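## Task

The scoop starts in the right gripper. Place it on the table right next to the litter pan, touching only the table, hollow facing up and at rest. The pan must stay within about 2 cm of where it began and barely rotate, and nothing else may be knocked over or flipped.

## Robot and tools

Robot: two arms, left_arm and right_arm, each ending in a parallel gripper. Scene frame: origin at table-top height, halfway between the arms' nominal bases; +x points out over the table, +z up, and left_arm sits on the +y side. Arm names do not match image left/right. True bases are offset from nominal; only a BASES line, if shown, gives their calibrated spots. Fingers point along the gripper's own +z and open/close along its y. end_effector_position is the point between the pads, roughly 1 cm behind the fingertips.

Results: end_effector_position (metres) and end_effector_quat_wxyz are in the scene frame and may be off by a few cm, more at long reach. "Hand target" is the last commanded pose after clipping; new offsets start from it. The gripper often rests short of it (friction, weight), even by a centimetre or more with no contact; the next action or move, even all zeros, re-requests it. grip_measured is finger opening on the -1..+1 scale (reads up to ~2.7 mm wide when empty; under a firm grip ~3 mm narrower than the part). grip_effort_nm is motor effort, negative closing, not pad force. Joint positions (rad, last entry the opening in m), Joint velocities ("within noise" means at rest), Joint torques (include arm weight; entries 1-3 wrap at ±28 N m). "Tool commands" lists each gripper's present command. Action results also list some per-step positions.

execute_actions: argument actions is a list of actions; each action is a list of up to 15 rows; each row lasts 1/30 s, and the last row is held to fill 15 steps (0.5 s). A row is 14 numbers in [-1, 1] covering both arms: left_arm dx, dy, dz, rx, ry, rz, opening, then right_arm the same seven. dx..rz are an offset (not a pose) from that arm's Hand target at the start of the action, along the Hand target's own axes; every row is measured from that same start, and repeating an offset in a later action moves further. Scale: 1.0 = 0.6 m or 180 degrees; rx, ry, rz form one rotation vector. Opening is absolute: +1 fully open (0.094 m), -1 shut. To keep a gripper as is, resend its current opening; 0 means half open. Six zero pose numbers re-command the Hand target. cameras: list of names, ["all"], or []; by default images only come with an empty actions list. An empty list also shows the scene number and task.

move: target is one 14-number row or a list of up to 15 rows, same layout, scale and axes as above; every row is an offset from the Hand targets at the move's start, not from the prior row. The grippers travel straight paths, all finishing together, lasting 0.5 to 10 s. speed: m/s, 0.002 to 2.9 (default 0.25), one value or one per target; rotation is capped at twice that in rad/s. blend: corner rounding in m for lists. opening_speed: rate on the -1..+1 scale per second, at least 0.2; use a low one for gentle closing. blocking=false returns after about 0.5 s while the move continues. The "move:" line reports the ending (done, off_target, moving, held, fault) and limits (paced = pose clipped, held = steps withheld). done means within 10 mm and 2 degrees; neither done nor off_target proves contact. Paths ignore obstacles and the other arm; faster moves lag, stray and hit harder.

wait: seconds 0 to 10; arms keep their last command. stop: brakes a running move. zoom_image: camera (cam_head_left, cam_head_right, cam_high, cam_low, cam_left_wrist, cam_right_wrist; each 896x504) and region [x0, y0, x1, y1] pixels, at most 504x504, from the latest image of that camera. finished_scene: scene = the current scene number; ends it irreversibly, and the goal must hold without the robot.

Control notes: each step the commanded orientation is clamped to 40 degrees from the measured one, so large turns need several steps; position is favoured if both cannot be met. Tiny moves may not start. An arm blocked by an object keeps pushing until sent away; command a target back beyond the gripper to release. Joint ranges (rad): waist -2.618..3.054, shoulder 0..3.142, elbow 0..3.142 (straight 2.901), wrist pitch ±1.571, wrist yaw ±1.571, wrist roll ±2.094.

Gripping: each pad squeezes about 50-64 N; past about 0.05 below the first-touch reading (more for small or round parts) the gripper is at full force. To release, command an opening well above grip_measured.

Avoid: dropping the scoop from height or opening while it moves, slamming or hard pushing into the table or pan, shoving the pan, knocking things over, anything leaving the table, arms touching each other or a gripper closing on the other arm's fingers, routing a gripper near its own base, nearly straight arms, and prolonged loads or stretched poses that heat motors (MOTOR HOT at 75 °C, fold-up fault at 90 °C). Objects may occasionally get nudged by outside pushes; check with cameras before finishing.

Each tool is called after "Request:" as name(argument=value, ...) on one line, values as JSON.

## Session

Request:
execute_actions(actions=[])

Scene clock: 0.00 s.
left_arm: end_effector_position=(+0.3190, +0.3351, +0.4129) grip_measured=+1.000 grip_effort_nm=n/a end_effector_quat_wxyz=(+0.691, +0.087, +0.714, +0.066) | right_arm: end_effector_position=(+0.4037, -0.2498, +0.3310) grip_measured=-0.623 grip_effort_nm=n/a end_effector_quat_wxyz=(+0.444, +0.392, +0.658, +0.466)
Joint positions: left_arm=[0.175 0.89 1.049 -0.194 0.194 0.224 0.094] | right_arm=[-0.179 1.172 0.985 -0.005 -0.444 1.264 0.018]
Joint velocities: within noise
Joint torques (N m): no reading
Heat: left arm: 31 °C; right arm: 33 °C.
Hand target: left_arm +0.3156, +0.3345, +0.4228; +0.701, +0.087, +0.705, +0.068 | right_arm +0.4020, -0.2493, +0.3571; +0.474, +0.366, +0.646, +0.473
Tool commands: left_gripper/opening=+1.0 right_gripper/opening=-0.979875

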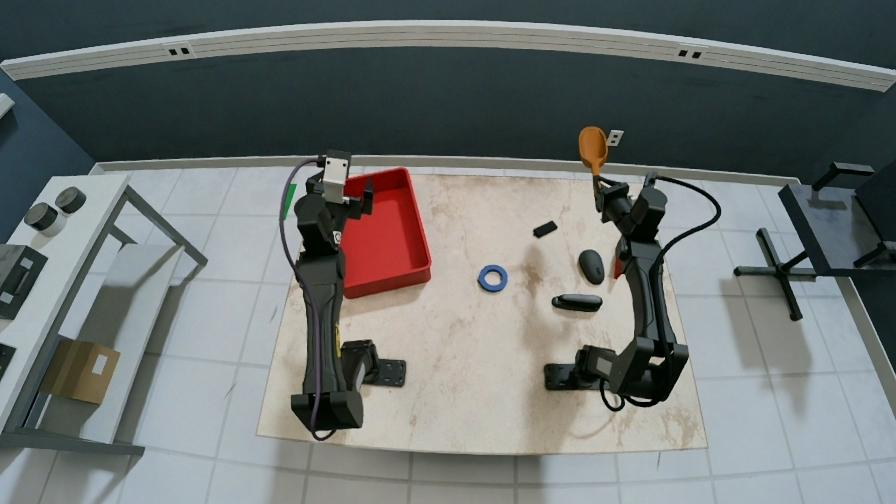

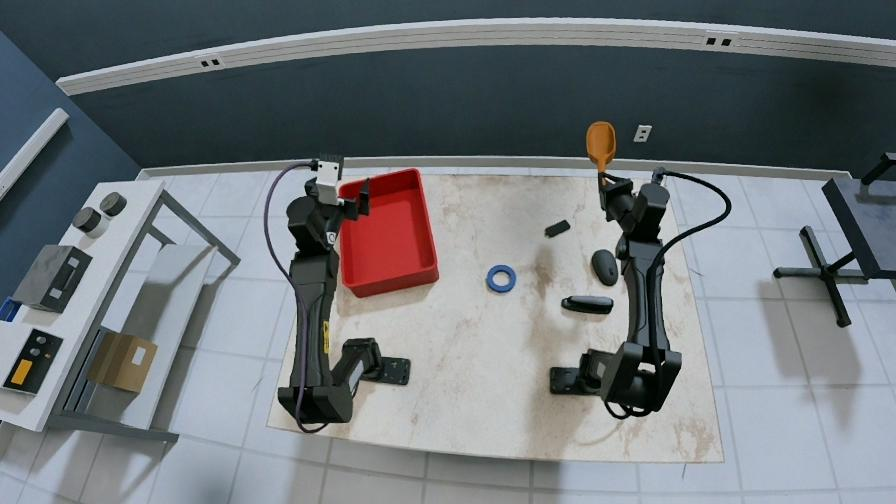

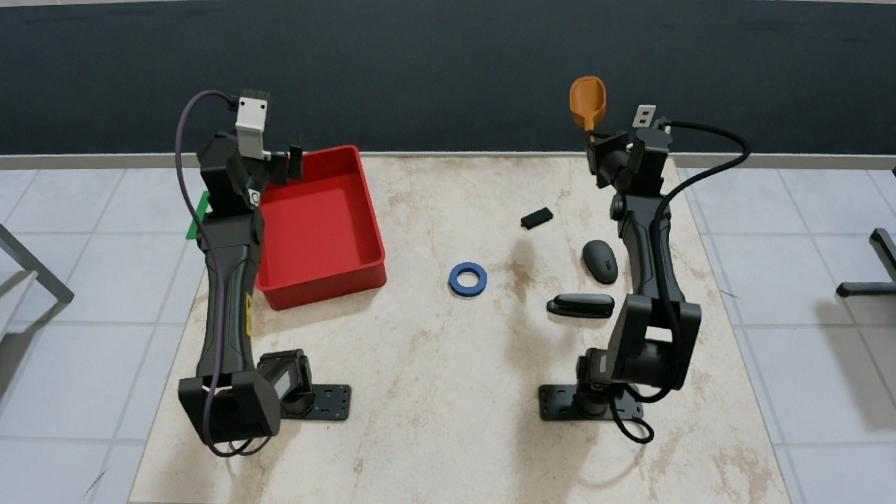

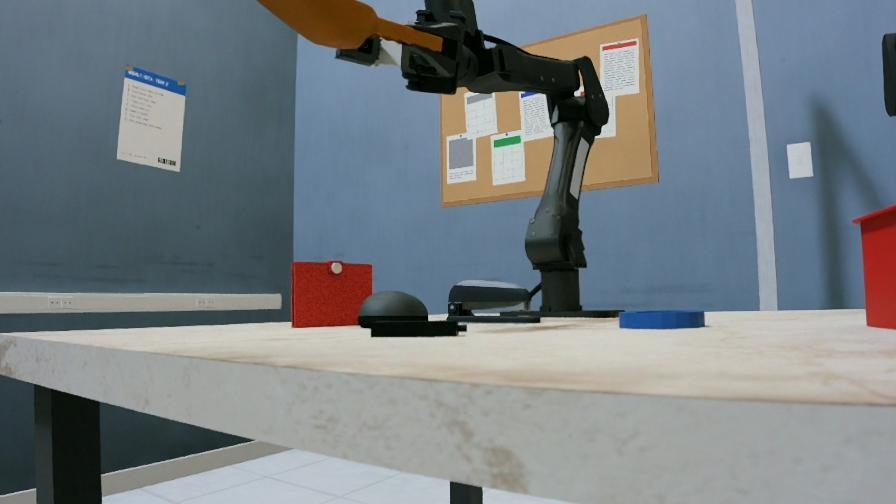

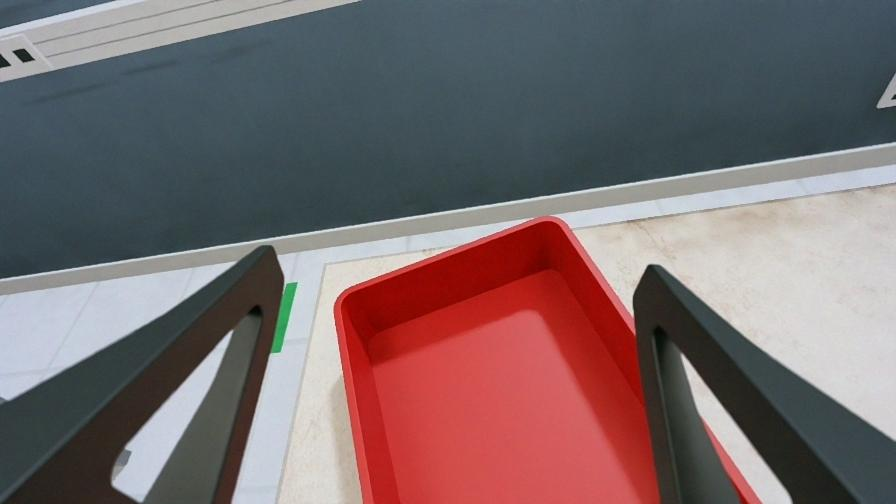

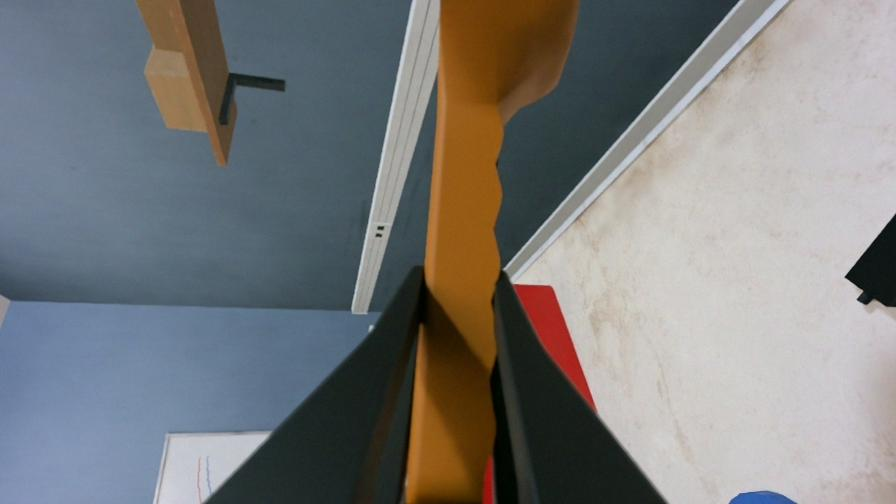

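Request:
zoom_image(camera="cam_high", region=[540, 60, 720, 220])

Request:
zoom_image(camera="cam_low", region=[240, 0, 540, 150])

Request:
zoom_image(camera="cam_head_left", region=[560, 110, 680, 220])

Request:
zoom_image(camera="cam_high", region=[180, 120, 560, 330])

Scaled by 2.800.

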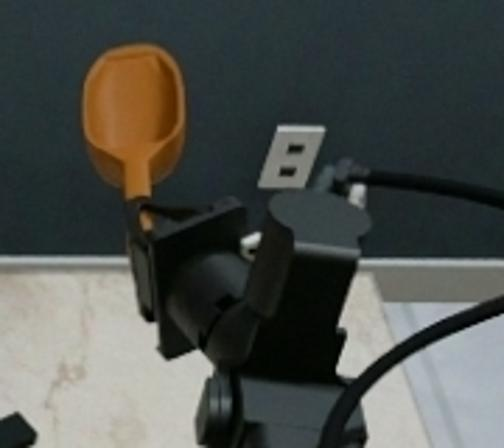

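Scaled by 1.680.

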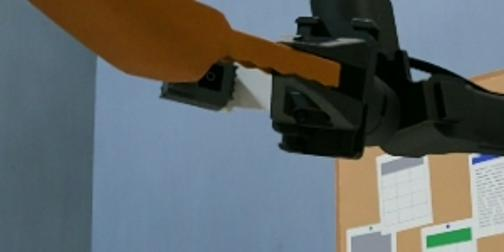

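Scaled by 4.200.

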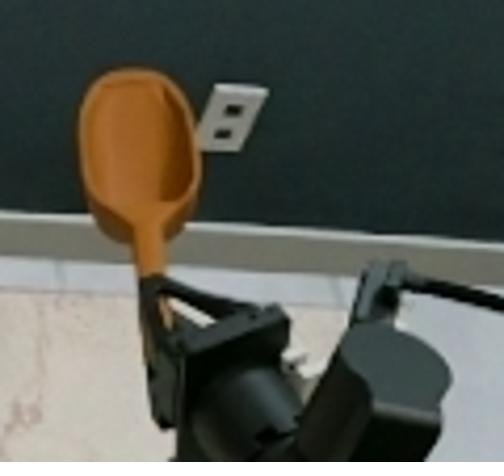

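Scaled by 1.326.

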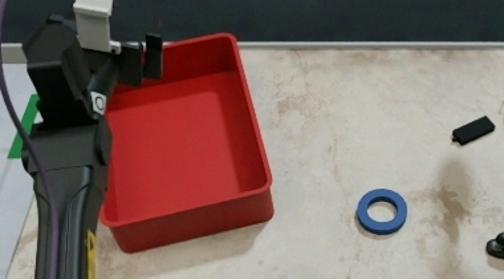

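Request:
move(target=[0,0,0,0,0,0,1,0.522,-0.071,0.204,-0.007,0.136,0.068,-0.98], speed=0.3, cameras=["cam_head_left","cam_high","cam_low","cam_right_wrist"])

Request:
zoom_image(camera="cam_high", region=[300, 80, 560, 300])

Request:
zoom_image(camera="cam_low", region=[560, 30, 890, 360])

Scene clock: 57.80 s.
left_arm: end_effector_position=(+0.3190, +0.3351, +0.4129) grip_measured=+1.000 grip_effort_nm=-0.002 end_effector_quat_wxyz=(+0.691, +0.087, +0.714, +0.066) | right_arm: end_effector_position=(+0.4188, +0.0551, +0.1972) grip_measured=-0.623 grip_effort_nm=-1.043 end_effector_quat_wxyz=(+0.256, +0.330, +0.704, +0.574)
Joint positions: left_arm=[0.175 0.89 1.049 -0.194 0.194 0.224 0.094] | right_arm=[0.598 1.734 0.955 0.566 -0.112 1.565 0.018]
Joint torques (N m): left_arm=[-0.09 -2.39 7.68 1.85 -0.01 -0.02] | right_arm=[-0.1 -7.53 9.92 2.49 0.15 -0.13]
Heat: left arm: 36 °C; right arm: 40 °C.
Hand target: left_arm +0.3156, +0.3345, +0.4228; +0.701, +0.087, +0.705, +0.068 | right_arm +0.4299, +0.0594, +0.2198; +0.278, +0.319, +0.684, +0.594
Off the commanded pose: left_arm 0.011 m, 2 deg | right_arm 0.026 m, 4 deg.
move: off_target (left_arm, right_arm)
Images, in order (width x height): cam_head_left 896x504, cam_high 896x504, cam_low 896x504, cam_right_wrist 896x504.

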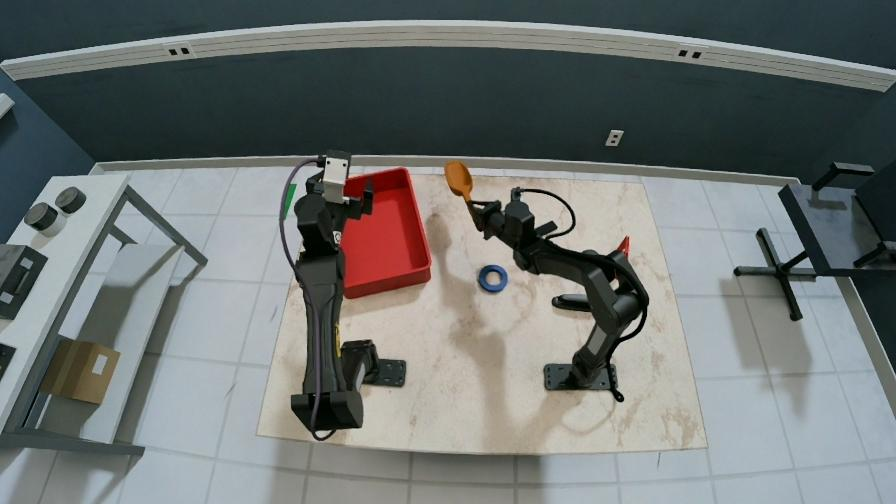

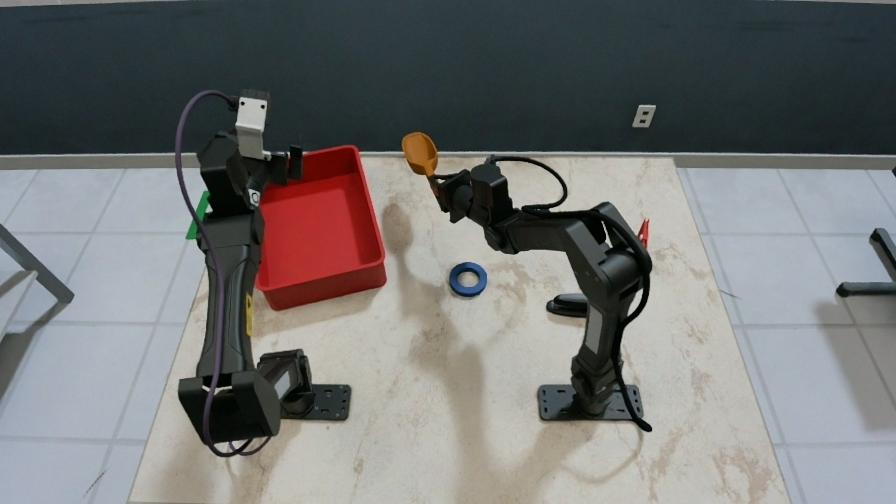

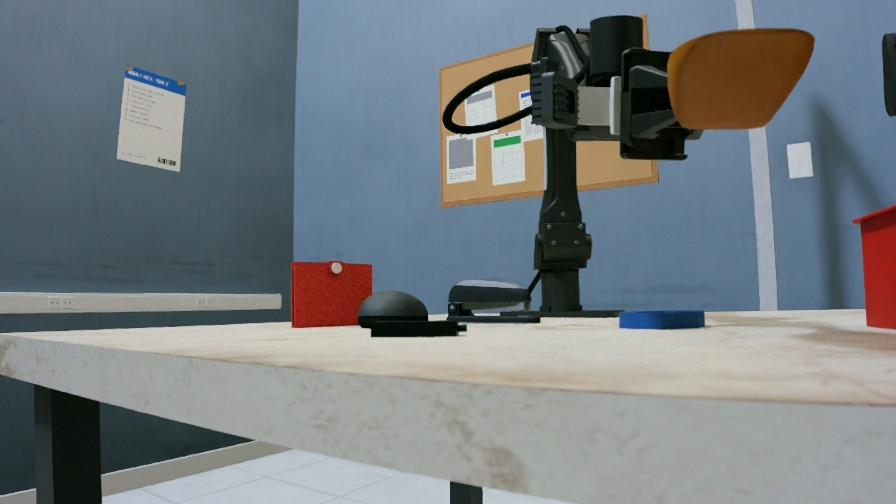

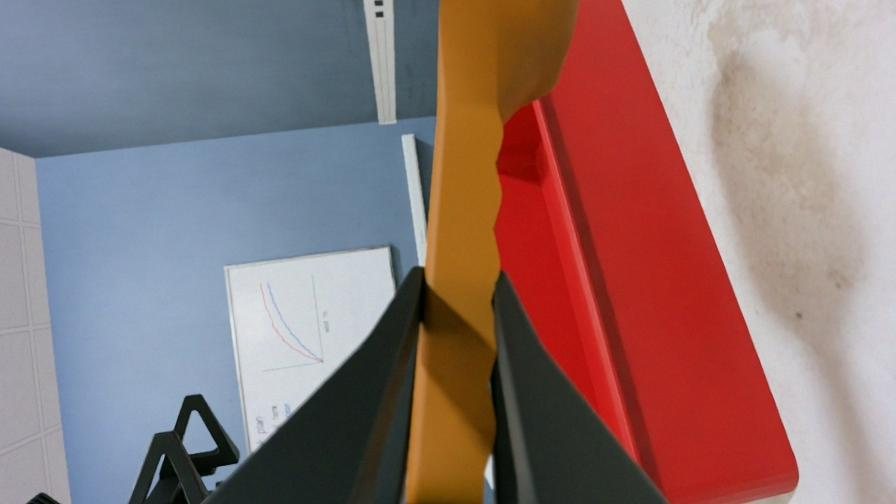

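Scaled by 1.938.

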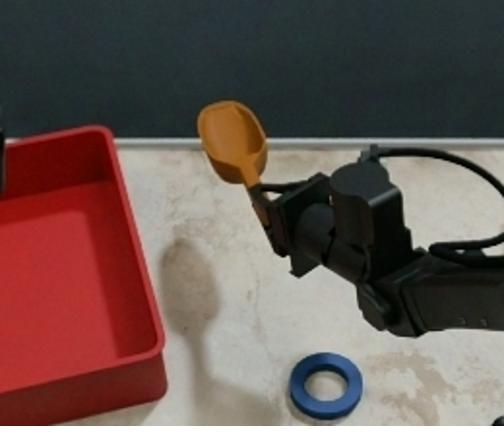

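Scaled by 1.527.

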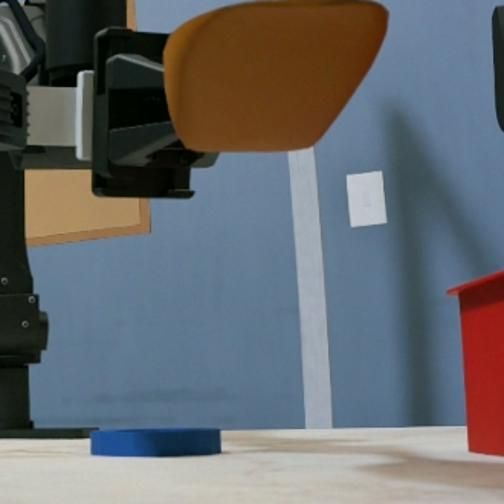

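Request:
move(target=[0,0,0,0,0,0,1,0.078,-0.117,0.127,0,-0.028,0.004,-0.98], speed=0.2, cameras=["cam_head_left","cam_high","cam_low"])

Request:
zoom_image(camera="cam_high", region=[300, 100, 560, 320])

Request:
zoom_image(camera="cam_low", region=[560, 80, 890, 360])

Scene clock: 72.07 s.
left_arm: end_effector_position=(+0.3190, +0.3351, +0.4129) grip_measured=+1.000 grip_effort_nm=-0.007 end_effector_quat_wxyz=(+0.691, +0.087, +0.714, +0.066) | right_arm: end_effector_position=(+0.4408, +0.1319, +0.1245) grip_measured=-0.623 grip_effort_nm=-1.038 end_effector_quat_wxyz=(+0.287, +0.355, +0.688, +0.564)
Joint positions: left_arm=[0.175 0.89 1.049 -0.194 0.194 0.224 0.094] | right_arm=[0.76 2.12 1.143 0.775 0.134 1.604 0.018]
Joint torques (N m): left_arm=[-0.14 -2.41 7.76 1.84 0.01 -0.03] | right_arm=[0.12 -9.63 9.06 2.46 0.2 -0.16]
Heat: left arm: 36 °C; right arm: 43 °C.
Hand target: left_arm +0.3156, +0.3345, +0.4228; +0.701, +0.087, +0.705, +0.068 | right_arm +0.4502, +0.1375, +0.1396; +0.304, +0.349, +0.669, +0.581
Off the commanded pose: left_arm 0.011 m, 2 deg | right_arm 0.019 m, 4 deg.
move: off_target (left_arm, right_arm)
Images, in order (width x height): cam_head_left 896x504, cam_high 896x504, cam_low 896x504.

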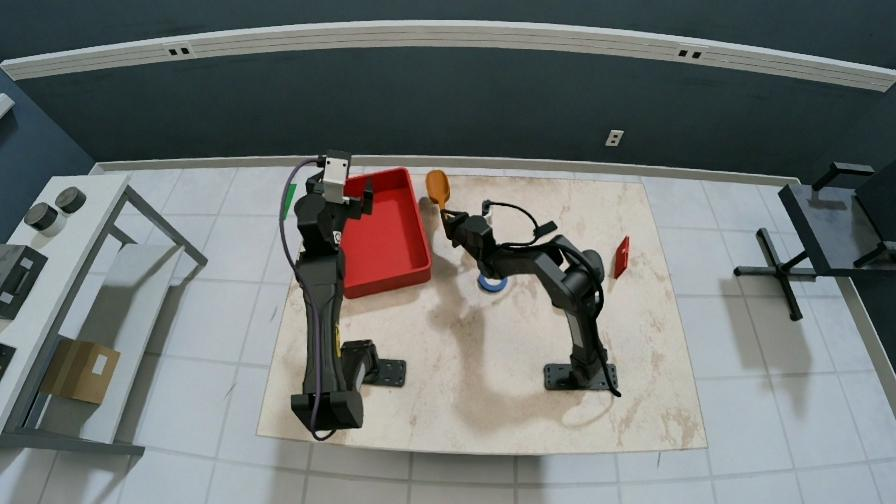

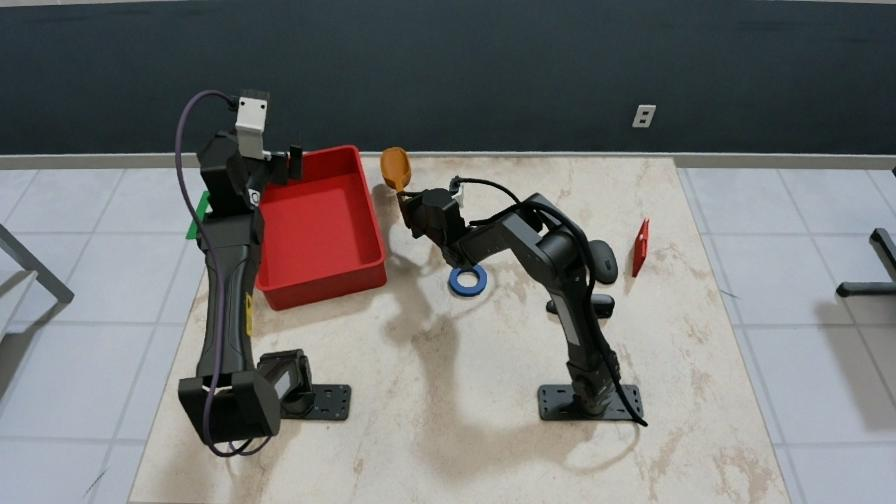

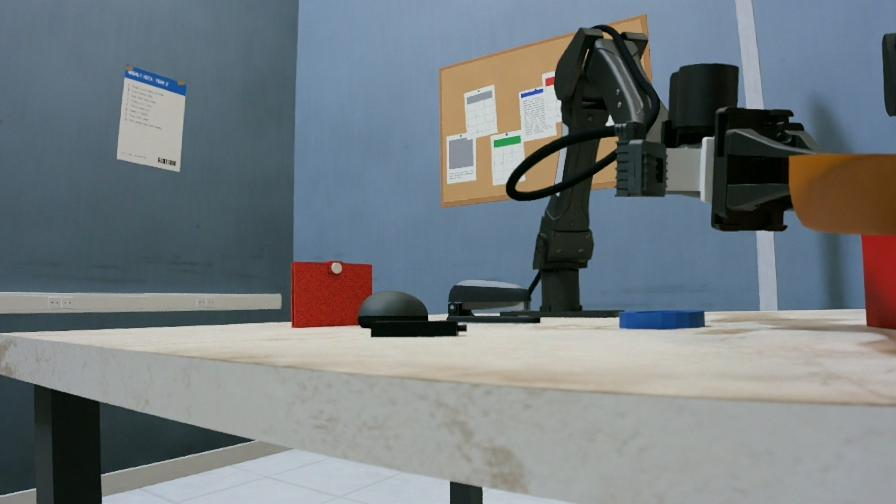

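Scaled by 1.938.

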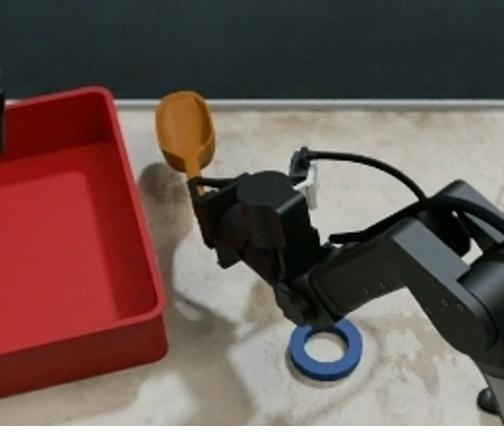

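Scaled by 1.527.

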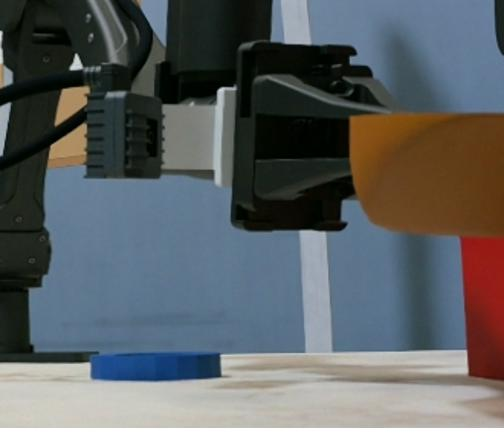

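Request:
move(target=[0,0,0,0,0,0,1,0.011,-0.098,0.0215,0,0,0,-0.98], speed=0.1, cameras=["cam_head_left","cam_high","cam_low"])

Request:
zoom_image(camera="cam_high", region=[300, 120, 500, 300])

Request:
zoom_image(camera="cam_low", region=[640, 180, 890, 380])

Scene clock: 80.23 s.
left_arm: end_effector_position=(+0.3190, +0.3351, +0.4129) grip_measured=+1.000 grip_effort_nm=-0.007 end_effector_quat_wxyz=(+0.691, +0.087, +0.714, +0.066) | right_arm: end_effector_position=(+0.4445, +0.1374, +0.0675) grip_measured=-0.623 grip_effort_nm=-1.033 end_effector_quat_wxyz=(+0.290, +0.357, +0.686, +0.564)
Joint positions: left_arm=[0.175 0.89 1.049 -0.194 0.194 0.224 0.094] | right_arm=[0.767 2.301 1.152 0.949 0.148 1.605 0.018]
Joint torques (N m): left_arm=[-0.06 -2.36 7.73 1.84 0 -0.02] | right_arm=[0.77 -10.14 8.13 2.45 0.21 -0.15]
Heat: left arm: 37 °C; right arm: 42 °C.
Hand target: left_arm +0.3156, +0.3345, +0.4228; +0.701, +0.087, +0.705, +0.068 | right_arm +0.4503, +0.1454, +0.0796; +0.304, +0.349, +0.669, +0.581
Off the commanded pose: left_arm 0.011 m, 2 deg | right_arm 0.016 m, 3 deg.
move: off_target (left_arm, right_arm)
Images, in order (width x height): cam_head_left 896x504, cam_high 896x504, cam_low 896x504.

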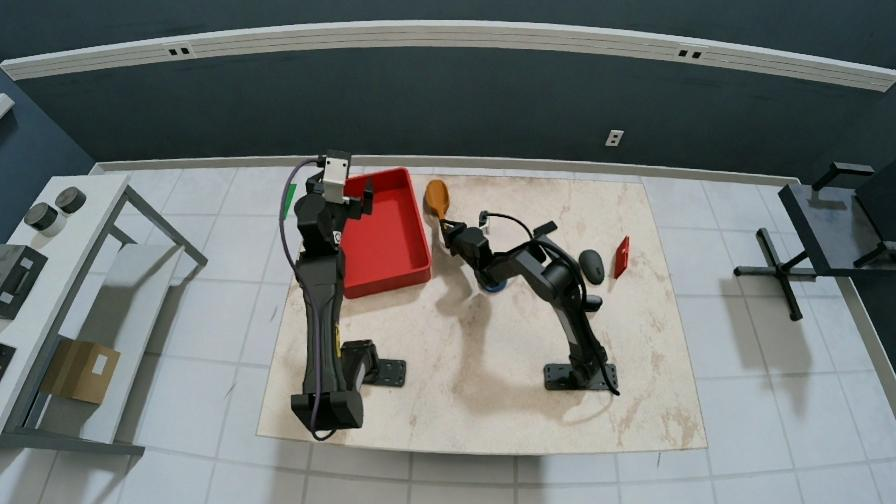

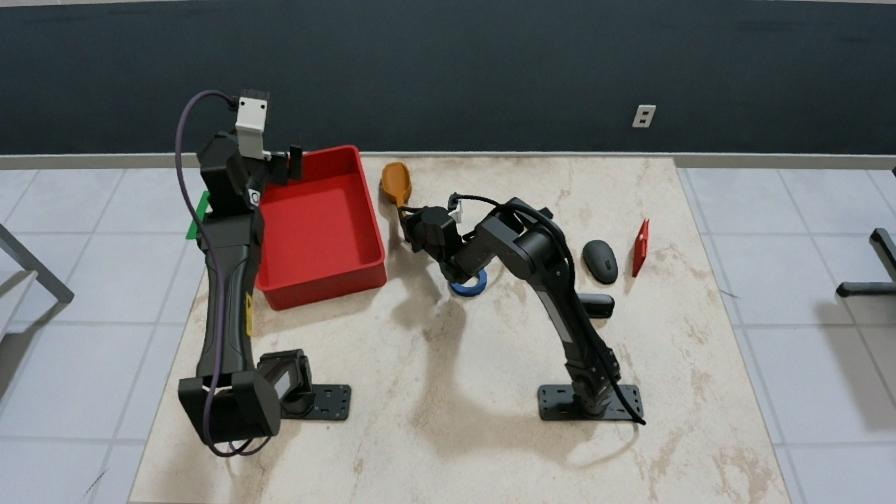

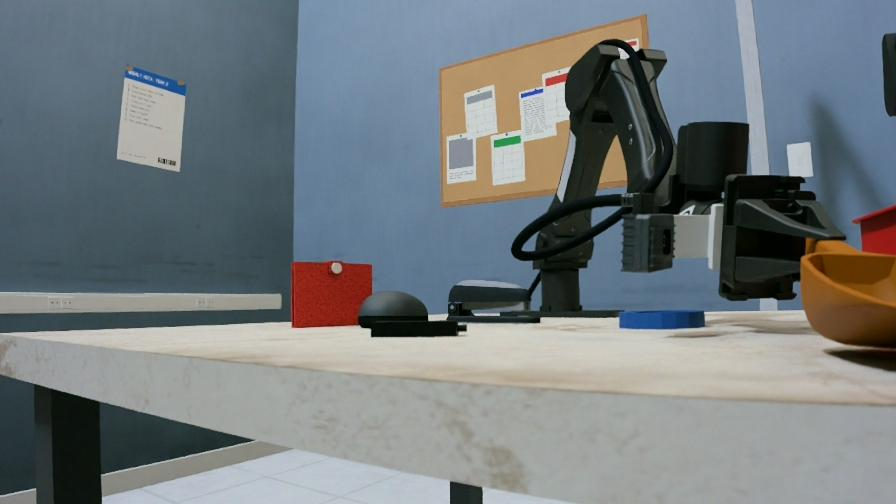

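Scaled by 2.520.

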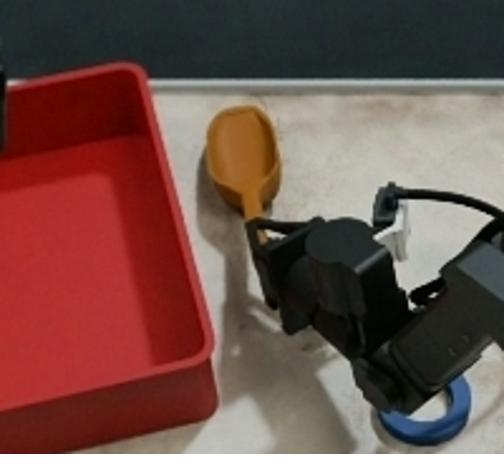

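Scaled by 2.016.

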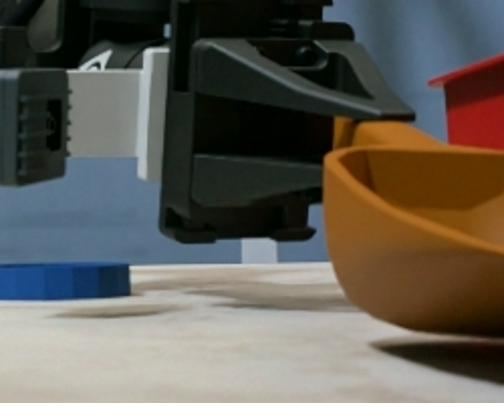

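Request:
move(target=[0,0,0,0,0,0,1,0.002,-0.03,0.004,0,0,0,-0.98], speed=0.04, cameras=["cam_high","cam_low"])

Request:
zoom_image(camera="cam_low", region=[640, 180, 890, 380])

Scene clock: 84.93 s.
left_arm: end_effector_position=(+0.3190, +0.3351, +0.4129) grip_measured=+1.000 grip_effort_nm=-0.007 end_effector_quat_wxyz=(+0.691, +0.087, +0.714, +0.066) | right_arm: end_effector_position=(+0.4471, +0.1396, +0.0599) grip_measured=-0.623 grip_effort_nm=-1.033 end_effector_quat_wxyz=(+0.296, +0.355, +0.675, +0.575)
Joint positions: left_arm=[0.175 0.89 1.049 -0.194 0.194 0.224 0.094] | right_arm=[0.768 2.354 1.165 1.023 0.155 1.605 0.018]
Joint torques (N m): left_arm=[0.01 -2.35 7.69 1.85 -0.01 -0.03] | right_arm=[0.87 -9.96 7.41 2.22 0.17 -0.14]
Heat: left arm: 37 °C; right arm: 43 °C.
Hand target: left_arm +0.3156, +0.3345, +0.4228; +0.701, +0.087, +0.705, +0.068 | right_arm +0.4496, +0.1462, +0.0616; +0.304, +0.349, +0.669, +0.581
Off the commanded pose: left_arm 0.011 m, 2 deg | right_arm 0.007 m, 1 deg.
move: off_target (left_arm)
Images, in order (width x height): cam_high 896x504, cam_low 896x504.

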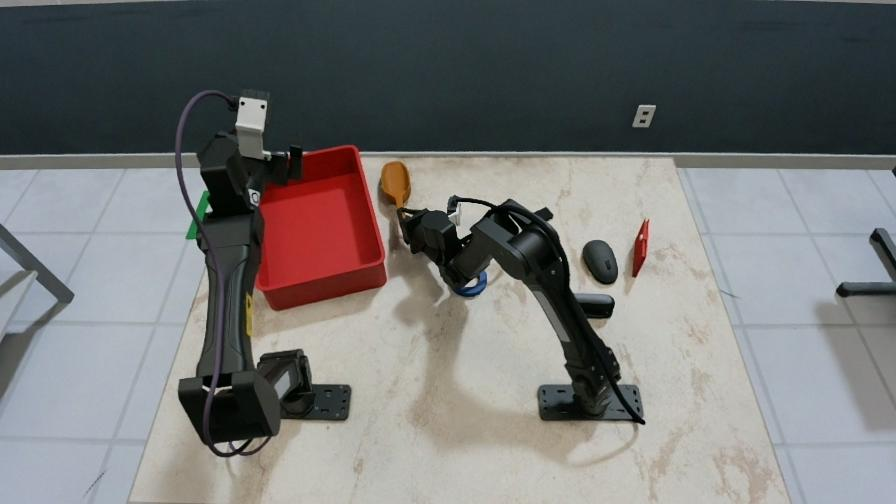

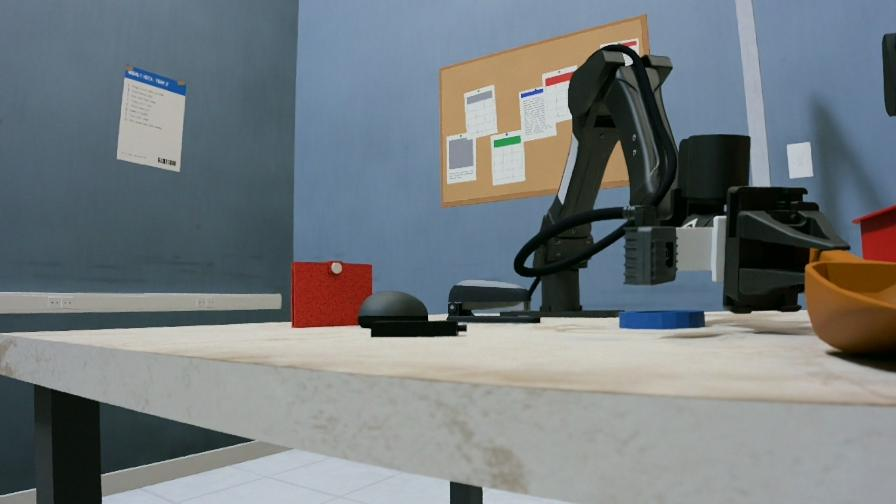

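Scaled by 2.016.

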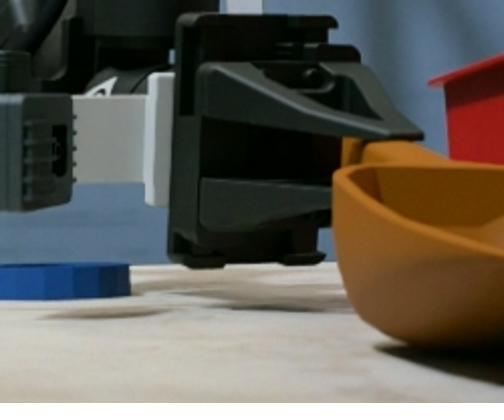

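Request:
move(target=[0,0,0,0,0,0,1,0,-0.018,0.002,-0.022,0,0,-0.98], speed=0.04)

Request:
move(target=[0,0,0,0,0,0,1,0,0,0,0,0,0,-0.25], opening_speed=0.2, cameras=["cam_high","cam_low","cam_right_wrist"])

Request:
zoom_image(camera="cam_low", region=[640, 180, 890, 380])

Request:
zoom_image(camera="cam_high", region=[300, 120, 500, 300])

Scene clock: 95.37 s.
left_arm: end_effector_position=(+0.3190, +0.3351, +0.4129) grip_measured=+1.000 grip_effort_nm=-0.007 end_effector_quat_wxyz=(+0.691, +0.087, +0.714, +0.066) | right_arm: end_effector_position=(+0.4483, +0.1402, +0.0517) grip_measured=-0.623 grip_effort_nm=-1.038 end_effector_quat_wxyz=(+0.306, +0.347, +0.651, +0.602)
Joint positions: left_arm=[0.175 0.89 1.049 -0.194 0.194 0.224 0.094] | right_arm=[0.768 2.438 1.172 1.175 0.156 1.604 0.018]
Joint torques (N m): left_arm=[-0.03 -2.29 7.76 1.84 -0.04 -0.03] | right_arm=[0.94 -10.04 6.87 2.18 0.16 -0.26]
Heat: left arm: 37 °C; right arm: 42 °C.
Hand target: left_arm +0.3156, +0.3345, +0.4228; +0.701, +0.087, +0.705, +0.068 | right_arm +0.4493, +0.1460, +0.0507; +0.316, +0.338, +0.649, +0.604
Off the commanded pose: left_arm 0.011 m, 2 deg | right_arm 0.006 m, 2 deg.
move: off_target (left_arm)

Scene clock: 99.23 s.
left_arm: end_effector_position=(+0.3190, +0.3351, +0.4129) grip_measured=+1.000 grip_effort_nm=-0.012 end_effector_quat_wxyz=(+0.691, +0.087, +0.714, +0.066) | right_arm: end_effector_position=(+0.4483, +0.1402, +0.0517) grip_measured=-0.252 grip_effort_nm=0.100 end_effector_quat_wxyz=(+0.306, +0.347, +0.651, +0.602)
Joint positions: left_arm=[0.175 0.89 1.049 -0.194 0.194 0.224 0.094] | right_arm=[0.768 2.438 1.172 1.175 0.156 1.604 0.035]
Joint torques (N m): left_arm=[-0.03 -2.35 7.64 1.82 -0.03 -0.03] | right_arm=[0.94 -10 6.87 2.19 0.17 -0.26]
Heat: left arm: 38 °C; right arm: 42 °C.
Hand target: left_arm +0.3156, +0.3345, +0.4228; +0.701, +0.087, +0.705, +0.068 | right_arm +0.4493, +0.1460, +0.0506; +0.316, +0.338, +0.649, +0.604
Off the commanded pose: left_arm 0.011 m, 2 deg | right_arm 0.006 m, 2 deg.
move: off_target (left_arm)
Images, in order (width x height): cam_high 896x504, cam_low 896x504, cam_right_wrist 896x504.

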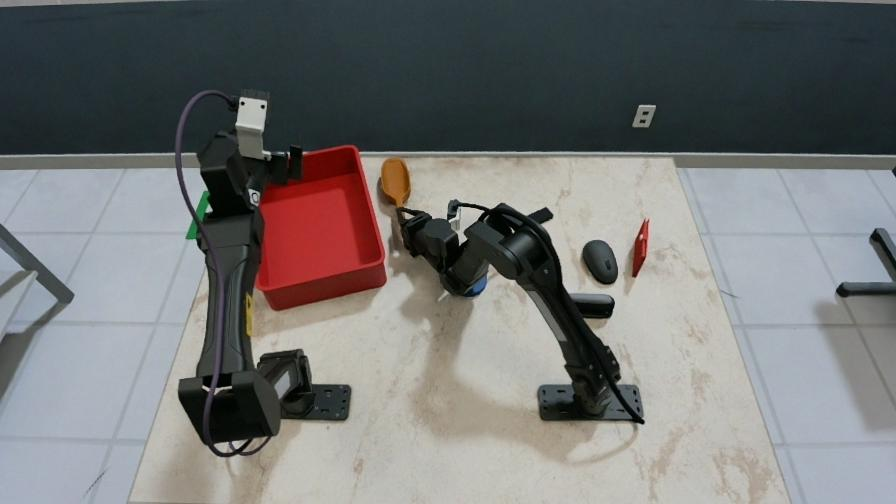

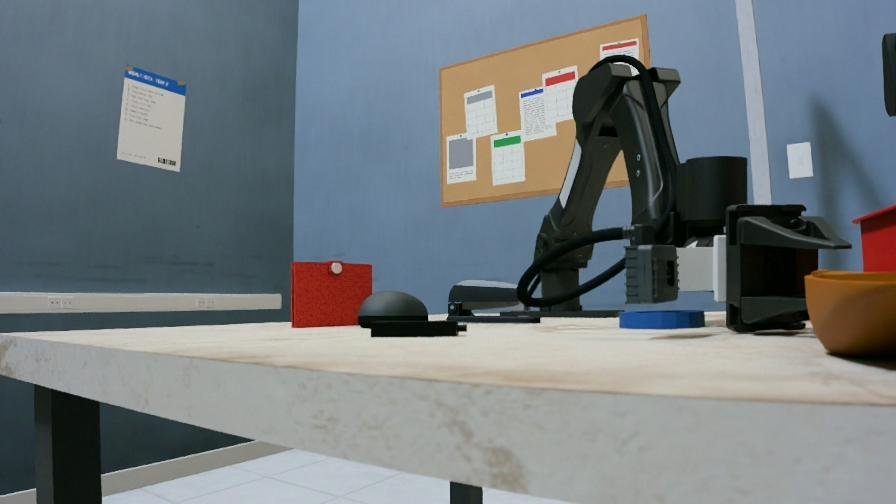

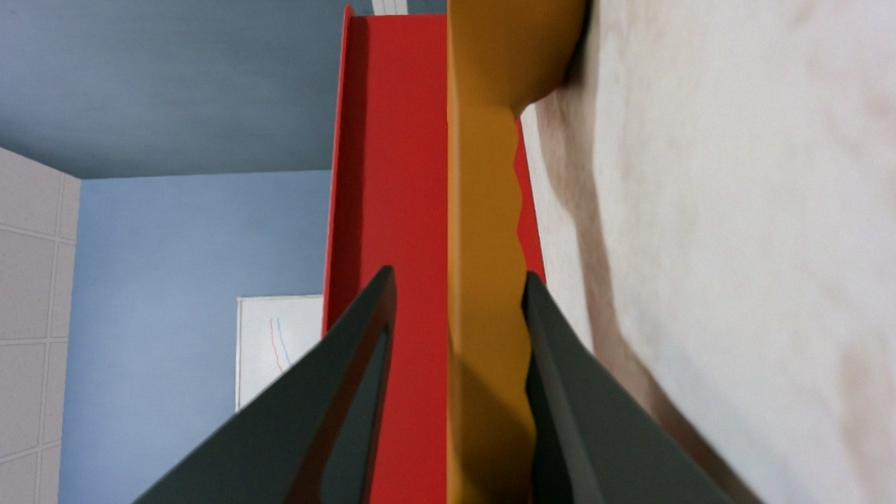

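Scaled by 2.016.

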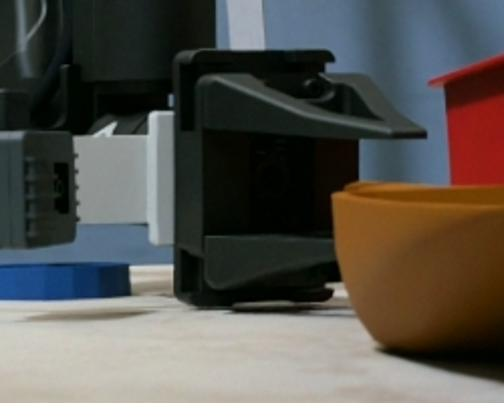

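Scaled by 2.520.

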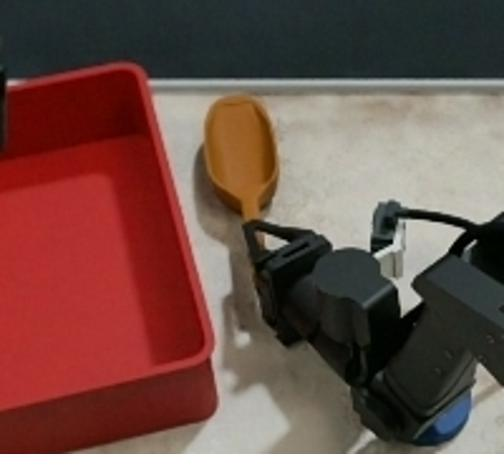

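Request:
move(target=[0,0,0,0,0,0,1,0,0,0,0,0,0,0.15], opening_speed=0.2, cameras=["cam_low","cam_right_wrist"])

Request:
zoom_image(camera="cam_low", region=[640, 180, 890, 380])

Scene clock: 104.00 s.
left_arm: end_effector_position=(+0.3190, +0.3351, +0.4129) grip_measured=+1.000 grip_effort_nm=-0.007 end_effector_quat_wxyz=(+0.691, +0.087, +0.714, +0.066) | right_arm: end_effector_position=(+0.4483, +0.1402, +0.0517) grip_measured=+0.148 grip_effort_nm=0.100 end_effector_quat_wxyz=(+0.306, +0.347, +0.651, +0.602)
Joint positions: left_arm=[0.175 0.89 1.049 -0.194 0.194 0.224 0.094] | right_arm=[0.768 2.438 1.172 1.175 0.156 1.604 0.054]
Joint torques (N m): left_arm=[-0.08 -2.33 7.76 1.84 -0.03 -0.03] | right_arm=[0.94 -10.03 6.84 2.19 0.17 -0.25]
Heat: left arm: 38 °C; right arm: 42 °C.
Hand target: left_arm +0.3156, +0.3345, +0.4228; +0.701, +0.087, +0.705, +0.068 | right_arm +0.4493, +0.1460, +0.0506; +0.316, +0.338, +0.649, +0.604
Off the commanded pose: left_arm 0.011 m, 2 deg | right_arm 0.006 m, 2 deg.
move: off_target (left_arm)
Images, in order (width x height): cam_low 896x504, cam_right_wrist 896x504.

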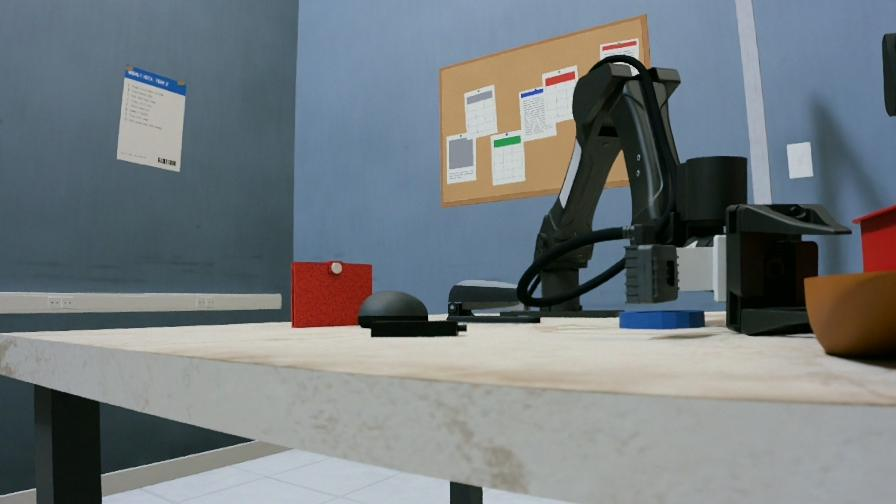

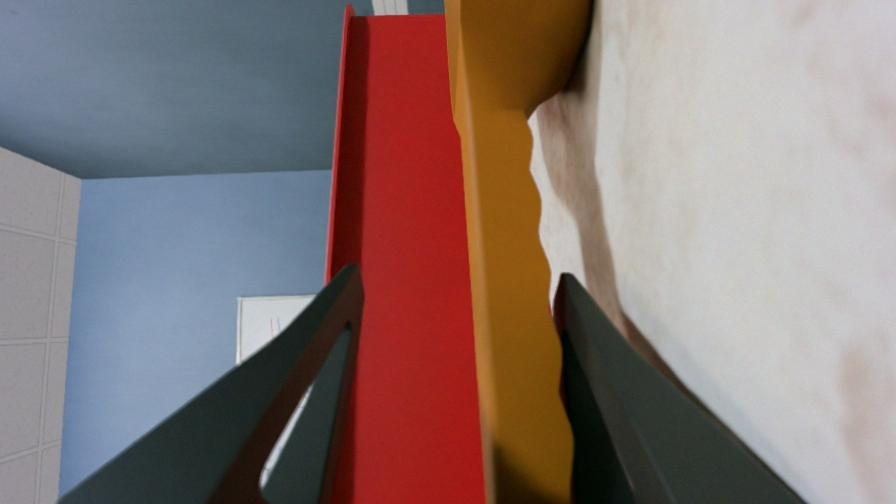

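Scaled by 2.016.

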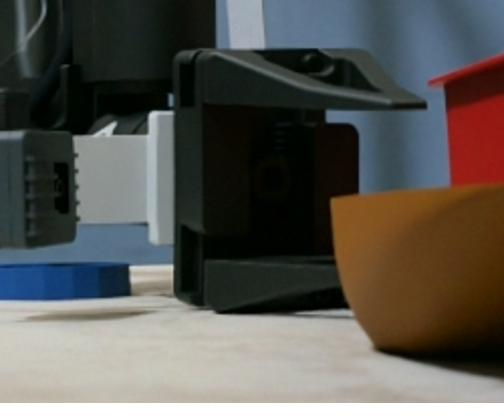

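Request:
move(target=[0,0,0,0,0,0,1,0,0,0,0,0,0,0.4], opening_speed=0.2, cameras=["cam_low","cam_right_wrist","cam_high"])

Request:
zoom_image(camera="cam_low", region=[640, 180, 890, 380])

Scene clock: 109.10 s.
left_arm: end_effector_position=(+0.3190, +0.3351, +0.4129) grip_measured=+1.000 grip_effort_nm=-0.007 end_effector_quat_wxyz=(+0.691, +0.087, +0.714, +0.066) | right_arm: end_effector_position=(+0.4493, +0.1410, +0.0584) grip_measured=+0.398 grip_effort_nm=0.125 end_effector_quat_wxyz=(+0.310, +0.343, +0.643, +0.610)
Joint positions: left_arm=[0.175 0.89 1.049 -0.194 0.194 0.224 0.094] | right_arm=[0.768 2.438 1.176 1.197 0.158 1.6 0.066]
Joint torques (N m): left_arm=[-0.02 -2.35 7.68 1.84 -0.03 -0.03] | right_arm=[0.95 -10.03 6.49 1.96 0.14 -0.22]
Heat: left arm: 38 °C; right arm: 42 °C.
Hand target: left_arm +0.3156, +0.3345, +0.4228; +0.701, +0.087, +0.705, +0.068 | right_arm +0.4493, +0.1460, +0.0507; +0.316, +0.338, +0.649, +0.604
Off the commanded pose: left_arm 0.011 m, 2 deg | right_arm 0.009 m, 1 deg.
move: off_target (left_arm)
Images, in order (width x height): cam_high 896x504, cam_low 896x504, cam_right_wrist 896x504.

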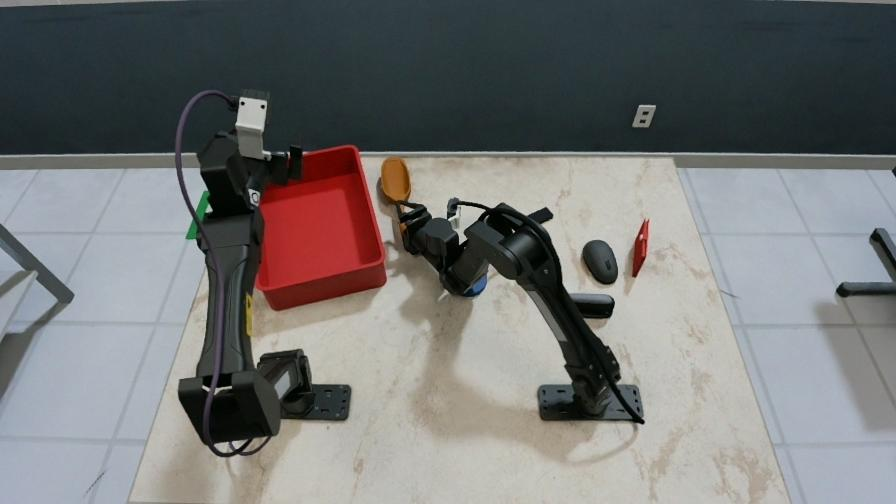

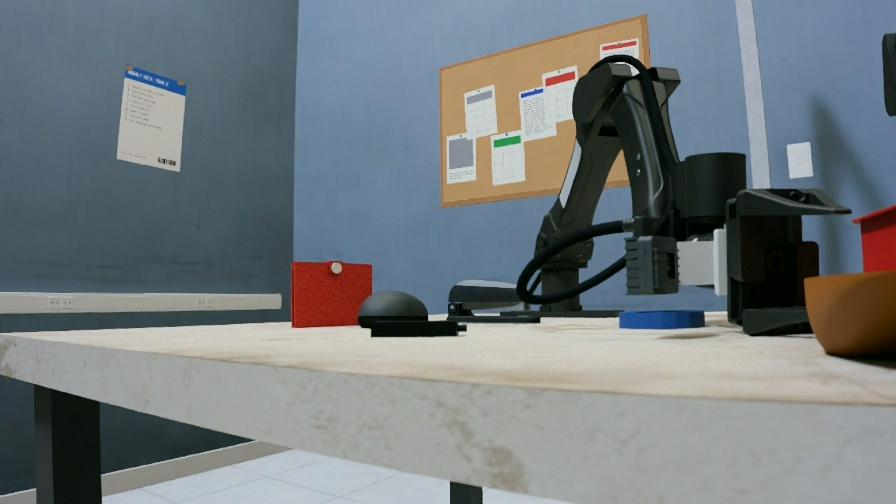

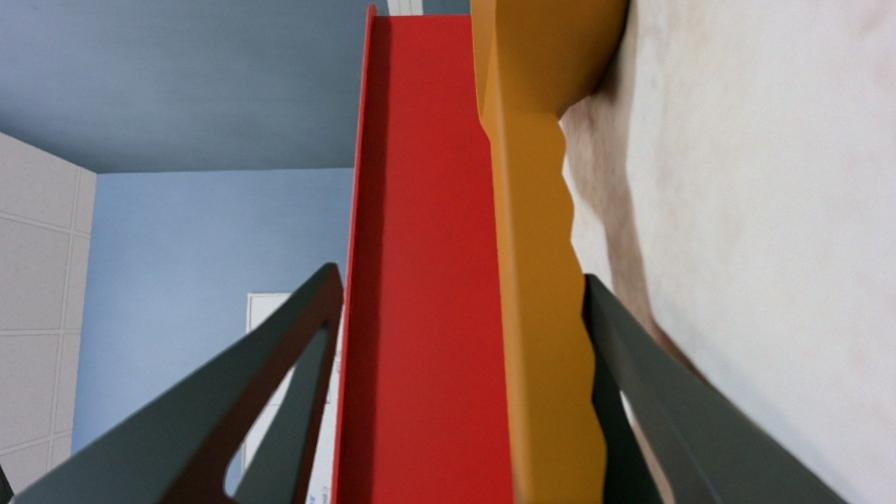

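Scaled by 2.016.

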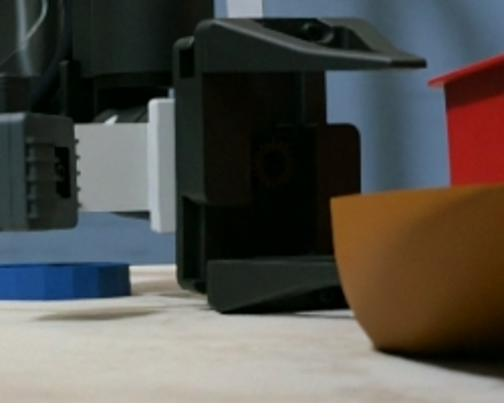

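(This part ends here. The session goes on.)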